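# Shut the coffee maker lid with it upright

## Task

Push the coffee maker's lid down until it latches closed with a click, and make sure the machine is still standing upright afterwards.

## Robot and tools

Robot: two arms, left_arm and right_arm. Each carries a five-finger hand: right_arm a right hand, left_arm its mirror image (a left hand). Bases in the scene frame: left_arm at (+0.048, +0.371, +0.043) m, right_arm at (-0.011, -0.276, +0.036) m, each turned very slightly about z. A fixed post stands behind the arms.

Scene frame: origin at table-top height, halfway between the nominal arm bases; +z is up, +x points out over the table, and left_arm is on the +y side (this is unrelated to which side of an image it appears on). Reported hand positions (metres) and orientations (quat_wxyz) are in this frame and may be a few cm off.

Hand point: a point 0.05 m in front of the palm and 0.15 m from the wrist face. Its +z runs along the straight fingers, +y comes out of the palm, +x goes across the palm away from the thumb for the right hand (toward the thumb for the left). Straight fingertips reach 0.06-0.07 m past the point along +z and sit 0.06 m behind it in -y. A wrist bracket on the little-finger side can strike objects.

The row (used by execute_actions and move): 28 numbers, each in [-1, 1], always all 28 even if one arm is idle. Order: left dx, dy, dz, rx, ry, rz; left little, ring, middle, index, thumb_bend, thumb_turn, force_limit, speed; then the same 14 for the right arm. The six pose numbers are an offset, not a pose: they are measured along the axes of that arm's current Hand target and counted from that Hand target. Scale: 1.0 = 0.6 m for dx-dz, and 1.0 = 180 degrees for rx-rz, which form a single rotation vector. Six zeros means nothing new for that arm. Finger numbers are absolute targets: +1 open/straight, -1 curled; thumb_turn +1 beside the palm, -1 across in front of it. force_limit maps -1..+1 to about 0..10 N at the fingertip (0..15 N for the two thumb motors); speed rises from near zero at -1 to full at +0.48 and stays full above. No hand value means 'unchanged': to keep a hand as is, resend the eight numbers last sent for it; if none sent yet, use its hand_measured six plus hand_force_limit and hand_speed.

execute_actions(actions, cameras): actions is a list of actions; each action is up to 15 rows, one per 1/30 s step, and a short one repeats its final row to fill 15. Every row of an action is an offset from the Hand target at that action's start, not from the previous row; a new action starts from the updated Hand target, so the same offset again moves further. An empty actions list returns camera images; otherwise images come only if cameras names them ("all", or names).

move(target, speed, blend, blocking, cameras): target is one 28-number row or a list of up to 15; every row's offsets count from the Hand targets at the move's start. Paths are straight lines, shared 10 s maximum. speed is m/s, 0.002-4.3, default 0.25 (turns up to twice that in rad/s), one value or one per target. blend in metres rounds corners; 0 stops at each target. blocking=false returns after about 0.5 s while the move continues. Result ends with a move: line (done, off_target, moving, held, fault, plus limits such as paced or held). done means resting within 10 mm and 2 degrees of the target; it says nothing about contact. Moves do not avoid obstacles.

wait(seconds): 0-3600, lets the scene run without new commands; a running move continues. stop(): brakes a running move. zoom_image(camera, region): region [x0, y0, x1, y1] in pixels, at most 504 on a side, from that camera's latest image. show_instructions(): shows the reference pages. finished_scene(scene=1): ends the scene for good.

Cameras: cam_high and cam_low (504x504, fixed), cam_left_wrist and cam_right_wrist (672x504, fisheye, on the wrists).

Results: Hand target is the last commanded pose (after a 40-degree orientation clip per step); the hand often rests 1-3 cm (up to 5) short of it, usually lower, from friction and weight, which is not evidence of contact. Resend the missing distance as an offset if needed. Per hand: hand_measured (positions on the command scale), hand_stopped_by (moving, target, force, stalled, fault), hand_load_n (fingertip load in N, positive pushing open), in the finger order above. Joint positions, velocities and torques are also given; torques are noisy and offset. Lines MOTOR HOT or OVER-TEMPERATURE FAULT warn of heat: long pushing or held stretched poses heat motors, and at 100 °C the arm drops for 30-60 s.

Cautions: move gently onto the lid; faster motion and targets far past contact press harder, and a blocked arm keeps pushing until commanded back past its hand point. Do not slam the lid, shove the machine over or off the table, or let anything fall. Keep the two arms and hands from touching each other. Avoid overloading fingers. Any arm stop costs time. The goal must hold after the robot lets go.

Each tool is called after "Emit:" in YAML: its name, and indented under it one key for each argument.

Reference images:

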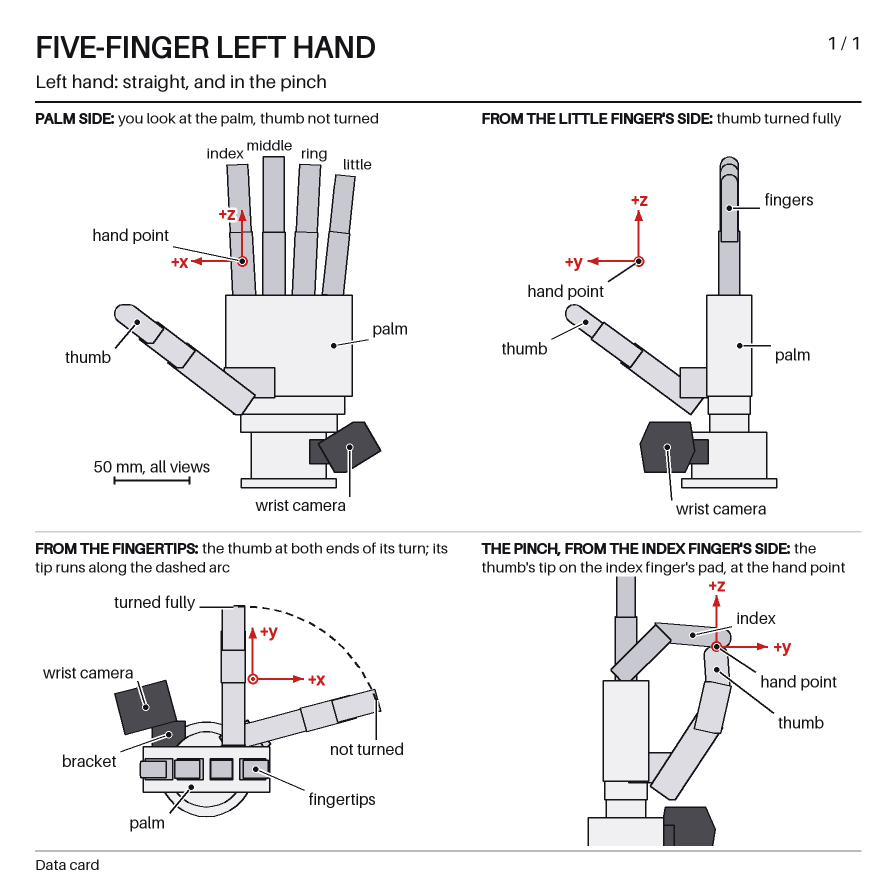

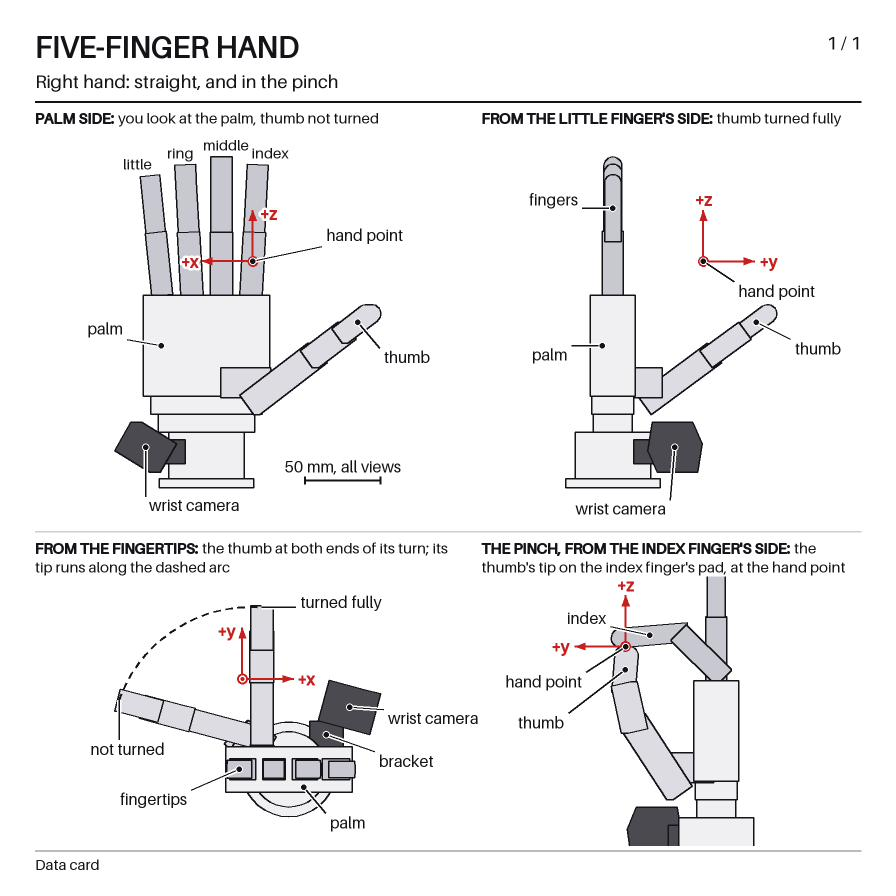

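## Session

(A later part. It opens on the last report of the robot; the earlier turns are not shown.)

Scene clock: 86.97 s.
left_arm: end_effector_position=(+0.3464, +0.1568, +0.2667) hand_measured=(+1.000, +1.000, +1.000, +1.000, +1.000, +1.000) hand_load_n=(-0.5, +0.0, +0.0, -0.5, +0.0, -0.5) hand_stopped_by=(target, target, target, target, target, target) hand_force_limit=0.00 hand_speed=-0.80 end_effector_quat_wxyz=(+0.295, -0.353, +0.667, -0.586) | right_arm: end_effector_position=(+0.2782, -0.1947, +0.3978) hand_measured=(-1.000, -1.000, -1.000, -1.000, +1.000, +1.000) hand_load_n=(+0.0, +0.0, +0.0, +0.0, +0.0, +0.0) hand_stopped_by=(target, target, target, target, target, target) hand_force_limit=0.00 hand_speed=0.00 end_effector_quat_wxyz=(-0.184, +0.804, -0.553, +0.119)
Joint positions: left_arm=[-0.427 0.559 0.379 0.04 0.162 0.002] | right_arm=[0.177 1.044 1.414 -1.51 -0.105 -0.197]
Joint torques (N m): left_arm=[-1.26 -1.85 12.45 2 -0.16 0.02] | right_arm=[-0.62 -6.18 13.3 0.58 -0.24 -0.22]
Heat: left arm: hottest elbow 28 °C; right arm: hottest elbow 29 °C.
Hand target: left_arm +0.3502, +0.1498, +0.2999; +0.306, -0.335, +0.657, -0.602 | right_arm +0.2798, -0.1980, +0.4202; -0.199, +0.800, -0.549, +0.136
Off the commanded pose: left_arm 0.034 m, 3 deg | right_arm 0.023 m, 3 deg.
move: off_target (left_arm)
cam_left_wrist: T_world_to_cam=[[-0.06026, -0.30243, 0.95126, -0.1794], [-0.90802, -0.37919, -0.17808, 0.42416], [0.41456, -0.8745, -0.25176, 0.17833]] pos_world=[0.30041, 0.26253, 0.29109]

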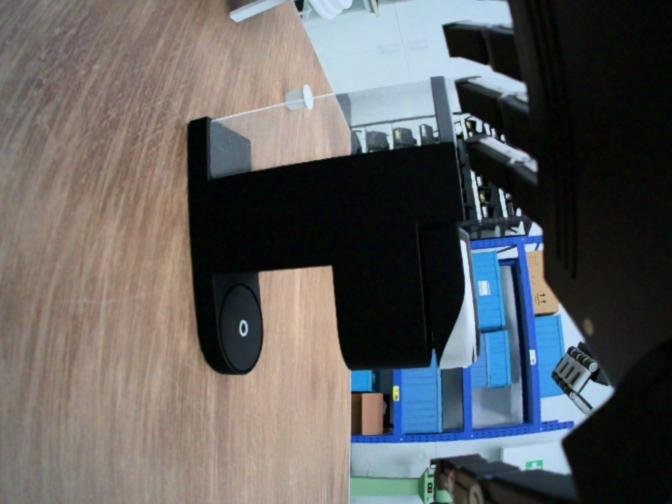

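Emit:
move:
  target:
    - [0,0,0,0,0,0,1,1,1,1,1,1,0,-0.8,0,0.016,0.1423,-0.089,0,0,-1,-1,-1,-1,1,1,0,0]
    - [0,0,0,0,0,0,1,1,1,1,1,1,0,-0.8,0,0.047,0.201,-0.089,0,0,-1,-1,-1,-1,1,1,0,0]
  speed: [0.2,0.08]
  blend: [0.01,0]
  cameras: ["all"]

Emit:
zoom_image:
  camera: "cam_left_wrist"
  region: [320, 200, 500, 390]

Emit:
zoom_image:
  camera: "cam_low"
  region: [290, 180, 350, 250]

Scene clock: 90.37 s.
left_arm: end_effector_position=(+0.3464, +0.1568, +0.2667) hand_measured=(+1.000, +1.000, +1.000, +1.000, +1.000, +1.000) hand_load_n=(+0.0, +0.0, +0.0, +0.0, +0.0, -0.5) hand_stopped_by=(target, target, target, target, target, target) hand_force_limit=0.00 hand_speed=-0.80 end_effector_quat_wxyz=(+0.295, -0.353, +0.667, -0.586) | right_arm: end_effector_position=(+0.3054, -0.1909, +0.3035) hand_measured=(-1.000, -1.000, -1.000, -1.000, +1.000, +1.000) hand_load_n=(+0.5, +0.0, +0.0, +0.0, +0.0, +0.0) hand_stopped_by=(target, target, target, target, target, target) hand_force_limit=0.00 hand_speed=0.00 end_effector_quat_wxyz=(-0.081, +0.820, -0.564, +0.052)
Joint positions: left_arm=[-0.427 0.559 0.379 0.04 0.162 0.002] | right_arm=[0.211 1.231 1.315 -1.468 -0.041 -0.181]
Joint torques (N m): left_arm=[-1.2 -1.85 12.45 1.99 -0.15 0.03] | right_arm=[0.67 -7.82 8.49 1.59 0.04 -0.01]
Heat: left arm: hottest elbow 29 °C; right arm: hottest elbow 29 °C.
Hand target: left_arm +0.3502, +0.1498, +0.2999; +0.306, -0.335, +0.657, -0.602 | right_arm +0.3093, -0.1865, +0.3005; -0.086, +0.820, -0.563, +0.058
Off the commanded pose: left_arm 0.034 m, 3 deg | right_arm 0.007 m, 1 deg.
move: done
cam_left_wrist: T_world_to_cam=[[-0.06047, -0.30272, 0.95116, -0.17933], [-0.90802, -0.37906, -0.17837, 0.42423], [0.41454, -0.87446, -0.25195, 0.17841]] pos_world=[0.30041, 0.26254, 0.29119]
cam_right_wrist: T_world_to_cam=[[-0.77409, -0.57926, -0.25541, 0.20997], [-0.62271, 0.62402, 0.47205, 0.16767], [-0.11406, 0.52446, -0.84376, 0.50703]] pos_world=[0.32478, -0.24891, 0.40229]

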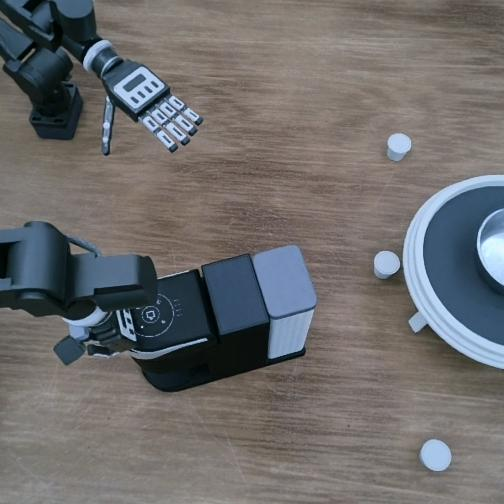

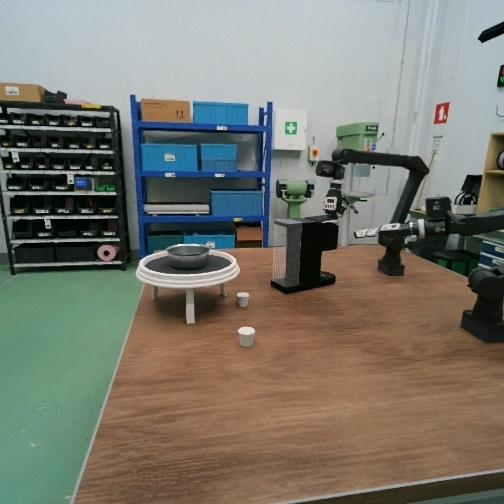

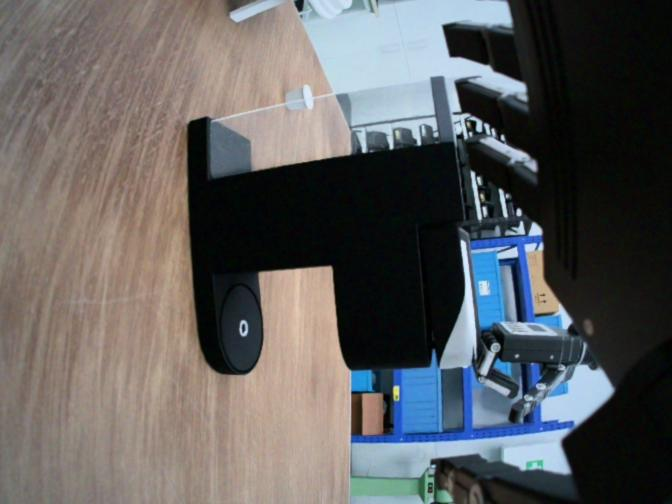

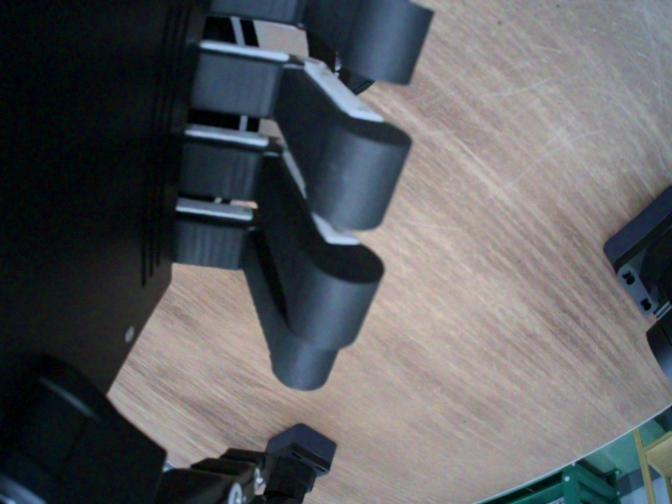

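Scaled by 2.653 from the camera's image (finer frame: 960x720).

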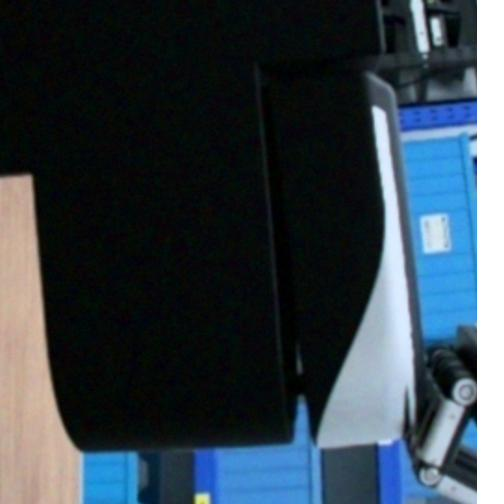

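Scaled by 7.200 from the camera's image (finer frame: 720x720).

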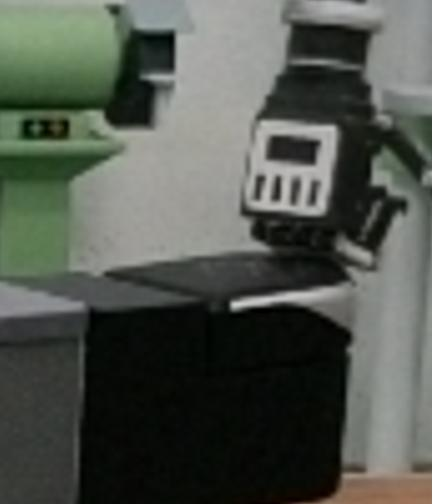

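Emit:
move:
  target: [0,0,0,0,0,0,1,1,1,1,1,1,0,-0.8,0,0.029,0.0961,0,0,0,-1,-1,-1,-1,1,1,0,0]
  speed: 0.08
  cameras: ["cam_left_wrist","cam_high"]

Emit:
zoom_image:
  camera: "cam_left_wrist"
  region: [320, 200, 500, 390]

Scene clock: 92.20 s.
left_arm: end_effector_position=(+0.3464, +0.1568, +0.2667) hand_measured=(+1.000, +1.000, +1.000, +1.000, +1.000, +1.000) hand_load_n=(+0.0, +0.0, +0.0, +0.0, +0.0, +0.0) hand_stopped_by=(target, target, target, target, target, target) hand_force_limit=0.00 hand_speed=-0.80 end_effector_quat_wxyz=(+0.295, -0.353, +0.667, -0.586) | right_arm: end_effector_position=(+0.3050, -0.1912, +0.2901) hand_measured=(-1.000, -1.000, -1.000, -1.000, +1.000, +1.000) hand_load_n=(+0.0, +0.0, +0.0, +0.0, +0.0, +0.0) hand_stopped_by=(target, target, target, target, target, target) hand_force_limit=0.00 hand_speed=0.00 end_effector_quat_wxyz=(-0.123, +0.814, -0.559, +0.096)
Joint positions: left_arm=[-0.427 0.559 0.379 0.04 0.162 0.002] | right_arm=[0.211 1.138 1.206 -1.327 -0.039 -0.181]
Joint torques (N m): left_arm=[-1.2 -1.9 12.46 1.99 -0.15 0.03] | right_arm=[0.85 -1.49 3.81 2.04 0.05 -0.03]
Heat: left arm: hottest elbow 29 °C; right arm: hottest elbow 29 °C.
Hand target: left_arm +0.3502, +0.1498, +0.2999; +0.306, -0.335, +0.657, -0.602 | right_arm +0.3046, -0.1883, +0.2404; -0.086, +0.820, -0.563, +0.058
Off the commanded pose: left_arm 0.034 m, 3 deg | right_arm 0.050 m, 6 deg.
move: off_target (right_arm)
cam_left_wrist: T_world_to_cam=[[-0.06047, -0.30272, 0.95116, -0.17933], [-0.90802, -0.37906, -0.17837, 0.42423], [0.41454, -0.87446, -0.25195, 0.17841]] pos_world=[0.30041, 0.26254, 0.29119]
Images, in order (width x height): cam_high 504x504, cam_left_wrist 672x504.

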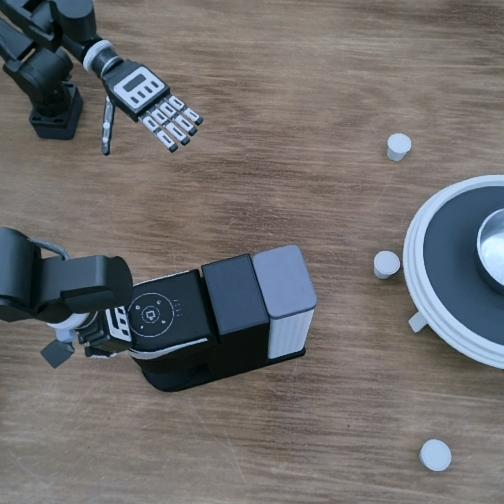

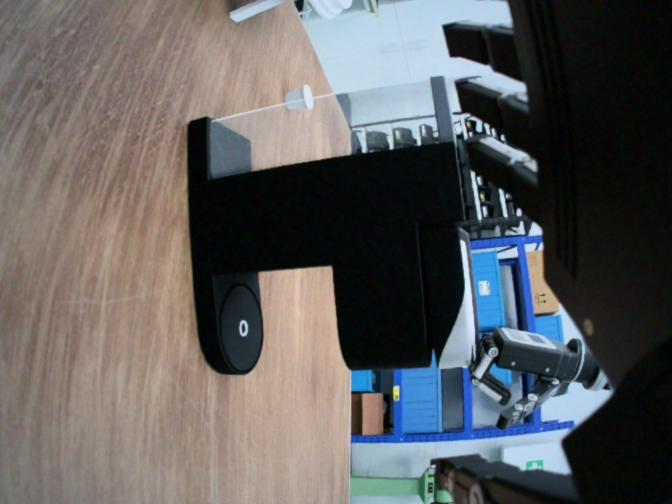

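Scaled by 2.653 from the camera's image (finer frame: 960x720).

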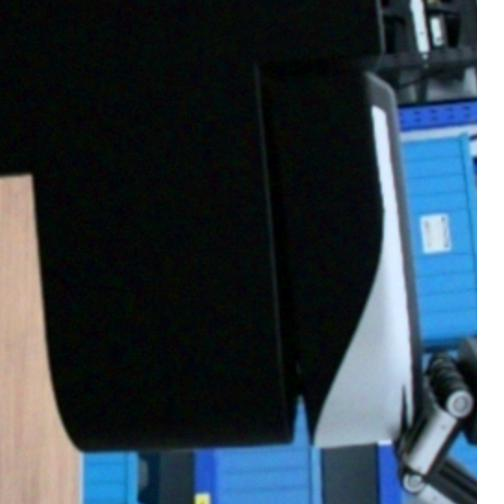

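Emit:
move:
  target: [0,0,0,0,0,0,1,1,1,1,1,1,0,-0.8,0,0.0224,0.0643,0,0,0,-1,-1,-1,-1,1,1,0,0]
  speed: 0.08
  cameras: ["cam_left_wrist","cam_high"]

Emit:
zoom_image:
  camera: "cam_left_wrist"
  region: [320, 200, 500, 390]

Scene clock: 93.60 s.
left_arm: end_effector_position=(+0.3464, +0.1568, +0.2667) hand_measured=(+1.000, +1.000, +1.000, +1.000, +1.000, +1.000) hand_load_n=(+0.0, +0.0, +0.0, +0.0, +0.0, -0.5) hand_stopped_by=(target, target, target, target, target, target) hand_force_limit=0.00 hand_speed=-0.80 end_effector_quat_wxyz=(+0.295, -0.353, +0.667, -0.586) | right_arm: end_effector_position=(+0.3032, -0.1916, +0.2774) hand_measured=(-1.000, -1.000, -1.000, -1.000, +1.000, +1.000) hand_load_n=(+0.0, +0.0, +0.0, +0.0, +0.0, +0.0) hand_stopped_by=(target, target, target, target, target, target) hand_force_limit=0.00 hand_speed=0.00 end_effector_quat_wxyz=(-0.145, +0.810, -0.556, +0.118)
Joint positions: left_arm=[-0.427 0.559 0.379 0.04 0.162 0.002] | right_arm=[0.211 1.085 1.13 -1.241 -0.039 -0.181]
Joint torques (N m): left_arm=[-1.2 -1.9 12.46 1.99 -0.15 0.03] | right_arm=[0.62 1.44 1.32 2.18 -0.03 -0.09]
Heat: left arm: hottest elbow 29 °C; right arm: hottest elbow 29 °C.
Hand target: left_arm +0.3502, +0.1498, +0.2999; +0.306, -0.335, +0.657, -0.602 | right_arm +0.2997, -0.1900, +0.1999; -0.086, +0.820, -0.563, +0.058
Off the commanded pose: left_arm 0.034 m, 3 deg | right_arm 0.078 m, 10 deg.
move: off_target (right_arm)
cam_left_wrist: T_world_to_cam=[[-0.06047, -0.30272, 0.95116, -0.17933], [-0.90802, -0.37906, -0.17837, 0.42423], [0.41454, -0.87446, -0.25195, 0.17841]] pos_world=[0.30041, 0.26254, 0.29119]
Images, in order (width x height): cam_high 504x504, cam_left_wrist 672x504.

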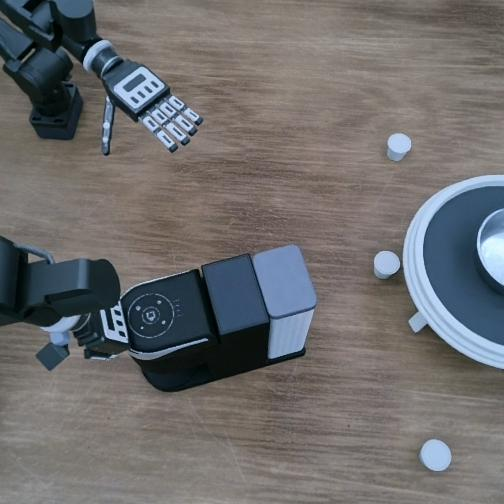

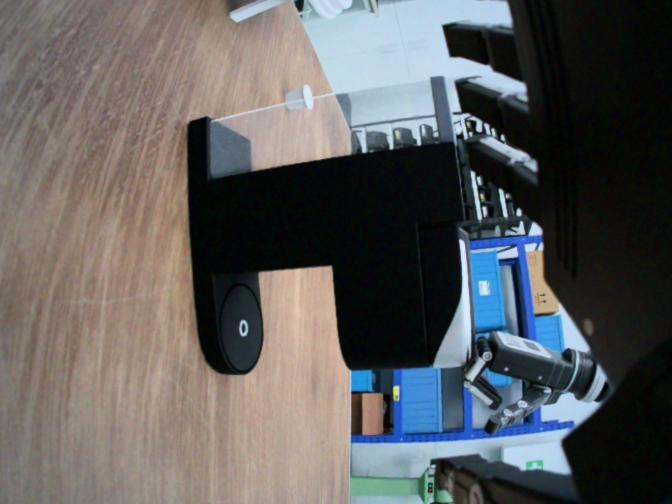

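Scaled by 2.653 from the camera's image (finer frame: 960x720).

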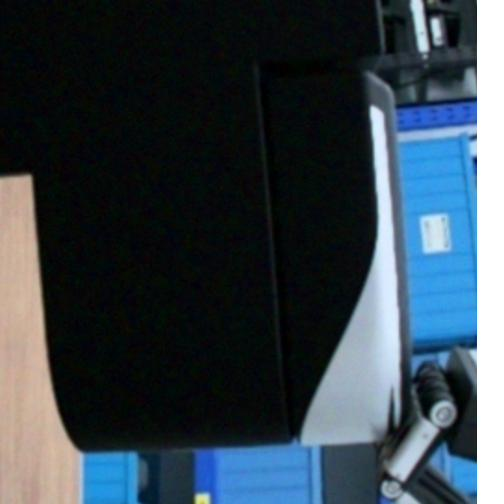

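Emit:
move:
  target: [0,0,0,0,0,0,1,1,1,1,1,1,0,-0.8,0,-0.026,-0.284,0,0,0,-1,-1,-1,-1,1,1,0,0]
  speed: 0.15
  cameras: ["all"]

Emit:
zoom_image:
  camera: "cam_left_wrist"
  region: [320, 200, 500, 390]

Scene clock: 95.83 s.
left_arm: end_effector_position=(+0.3464, +0.1568, +0.2667) hand_measured=(+1.000, +1.000, +1.000, +1.000, +1.000, +1.000) hand_load_n=(+0.0, +0.0, +0.0, +0.0, +0.0, +0.0) hand_stopped_by=(target, target, target, target, target, target) hand_force_limit=0.00 hand_speed=-0.80 end_effector_quat_wxyz=(+0.295, -0.353, +0.667, -0.586) | right_arm: end_effector_position=(+0.2731, -0.1973, +0.3551) hand_measured=(-1.000, -1.000, -1.000, -1.000, +1.000, +1.000) hand_load_n=(+0.0, +0.0, +0.0, +0.0, +0.0, +0.0) hand_stopped_by=(target, target, target, target, target, target) hand_force_limit=0.00 hand_speed=0.00 end_effector_quat_wxyz=(-0.077, +0.820, -0.565, +0.050)
Joint positions: left_arm=[-0.427 0.559 0.379 0.04 0.162 0.002] | right_arm=[0.211 1.173 1.405 -1.623 -0.038 -0.181]
Joint torques (N m): left_arm=[-1.2 -1.85 12.45 2 -0.15 0.02] | right_arm=[-0.32 -6.42 13.19 0.31 -0.13 -0.17]
Heat: left arm: hottest elbow 29 °C; right arm: hottest elbow 29 °C.
Hand target: left_arm +0.3502, +0.1498, +0.2999; +0.306, -0.335, +0.657, -0.602 | right_arm +0.2812, -0.1973, +0.3699; -0.086, +0.820, -0.563, +0.058
Off the commanded pose: left_arm 0.034 m, 3 deg | right_arm 0.017 m, 1 deg.
move: off_target (right_arm)
cam_left_wrist: T_world_to_cam=[[-0.06047, -0.30272, 0.95116, -0.17933], [-0.90802, -0.37906, -0.17837, 0.42423], [0.41454, -0.87446, -0.25195, 0.17841]] pos_world=[0.30041, 0.26254, 0.29119]
cam_right_wrist: T_world_to_cam=[[-0.77625, -0.57955, -0.24811, 0.1924], [-0.61905, 0.62633, 0.4738, 0.12598], [-0.11919, 0.52138, -0.84496, 0.55145]] pos_world=[0.29307, -0.25492, 0.454]

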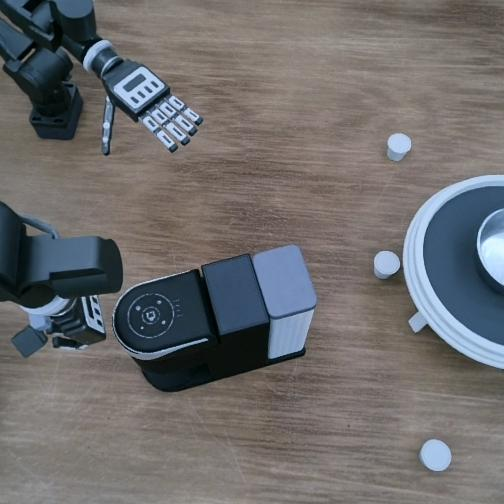

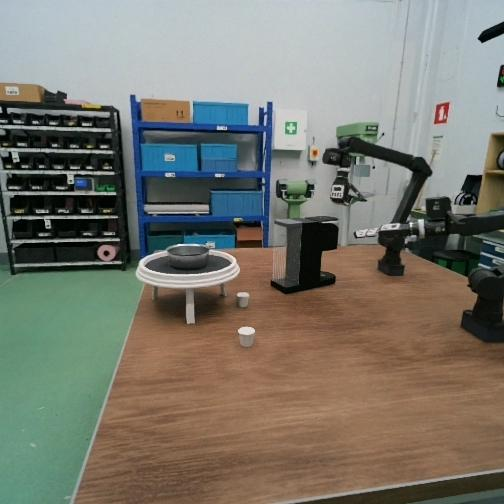

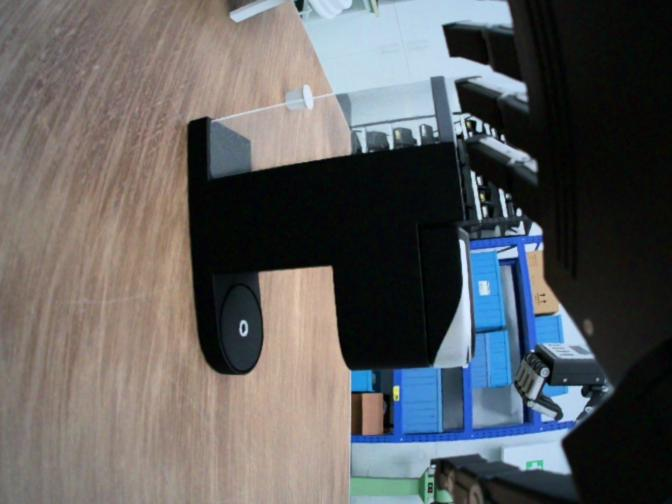

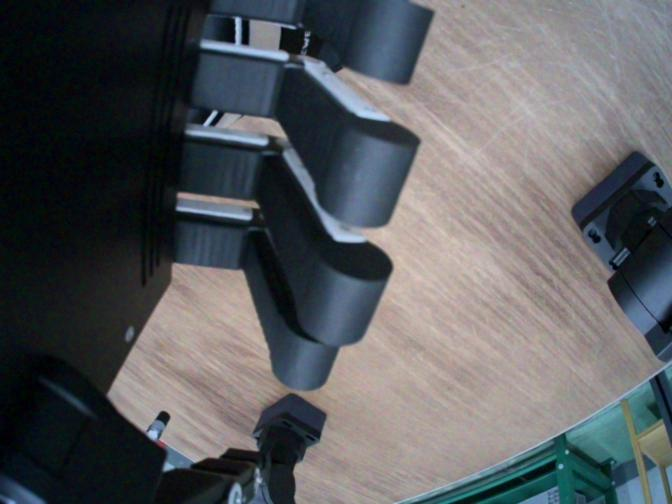

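Scaled by 2.653 from the camera's image (finer frame: 960x720).

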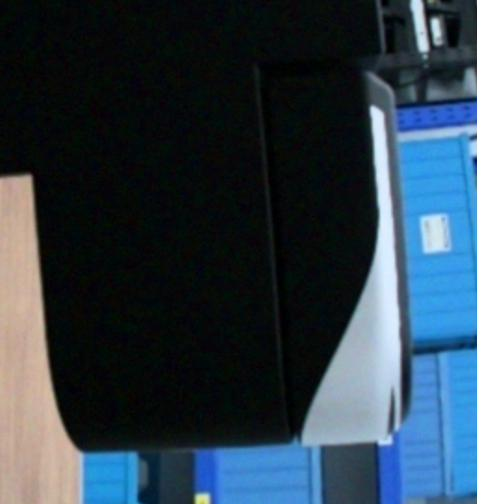

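The lid stays shut after I released it, with the gap closed, and the machine is still upright. That means the latch has engaged.

Emit:
finished_scene:

The scene is finished: the task was done.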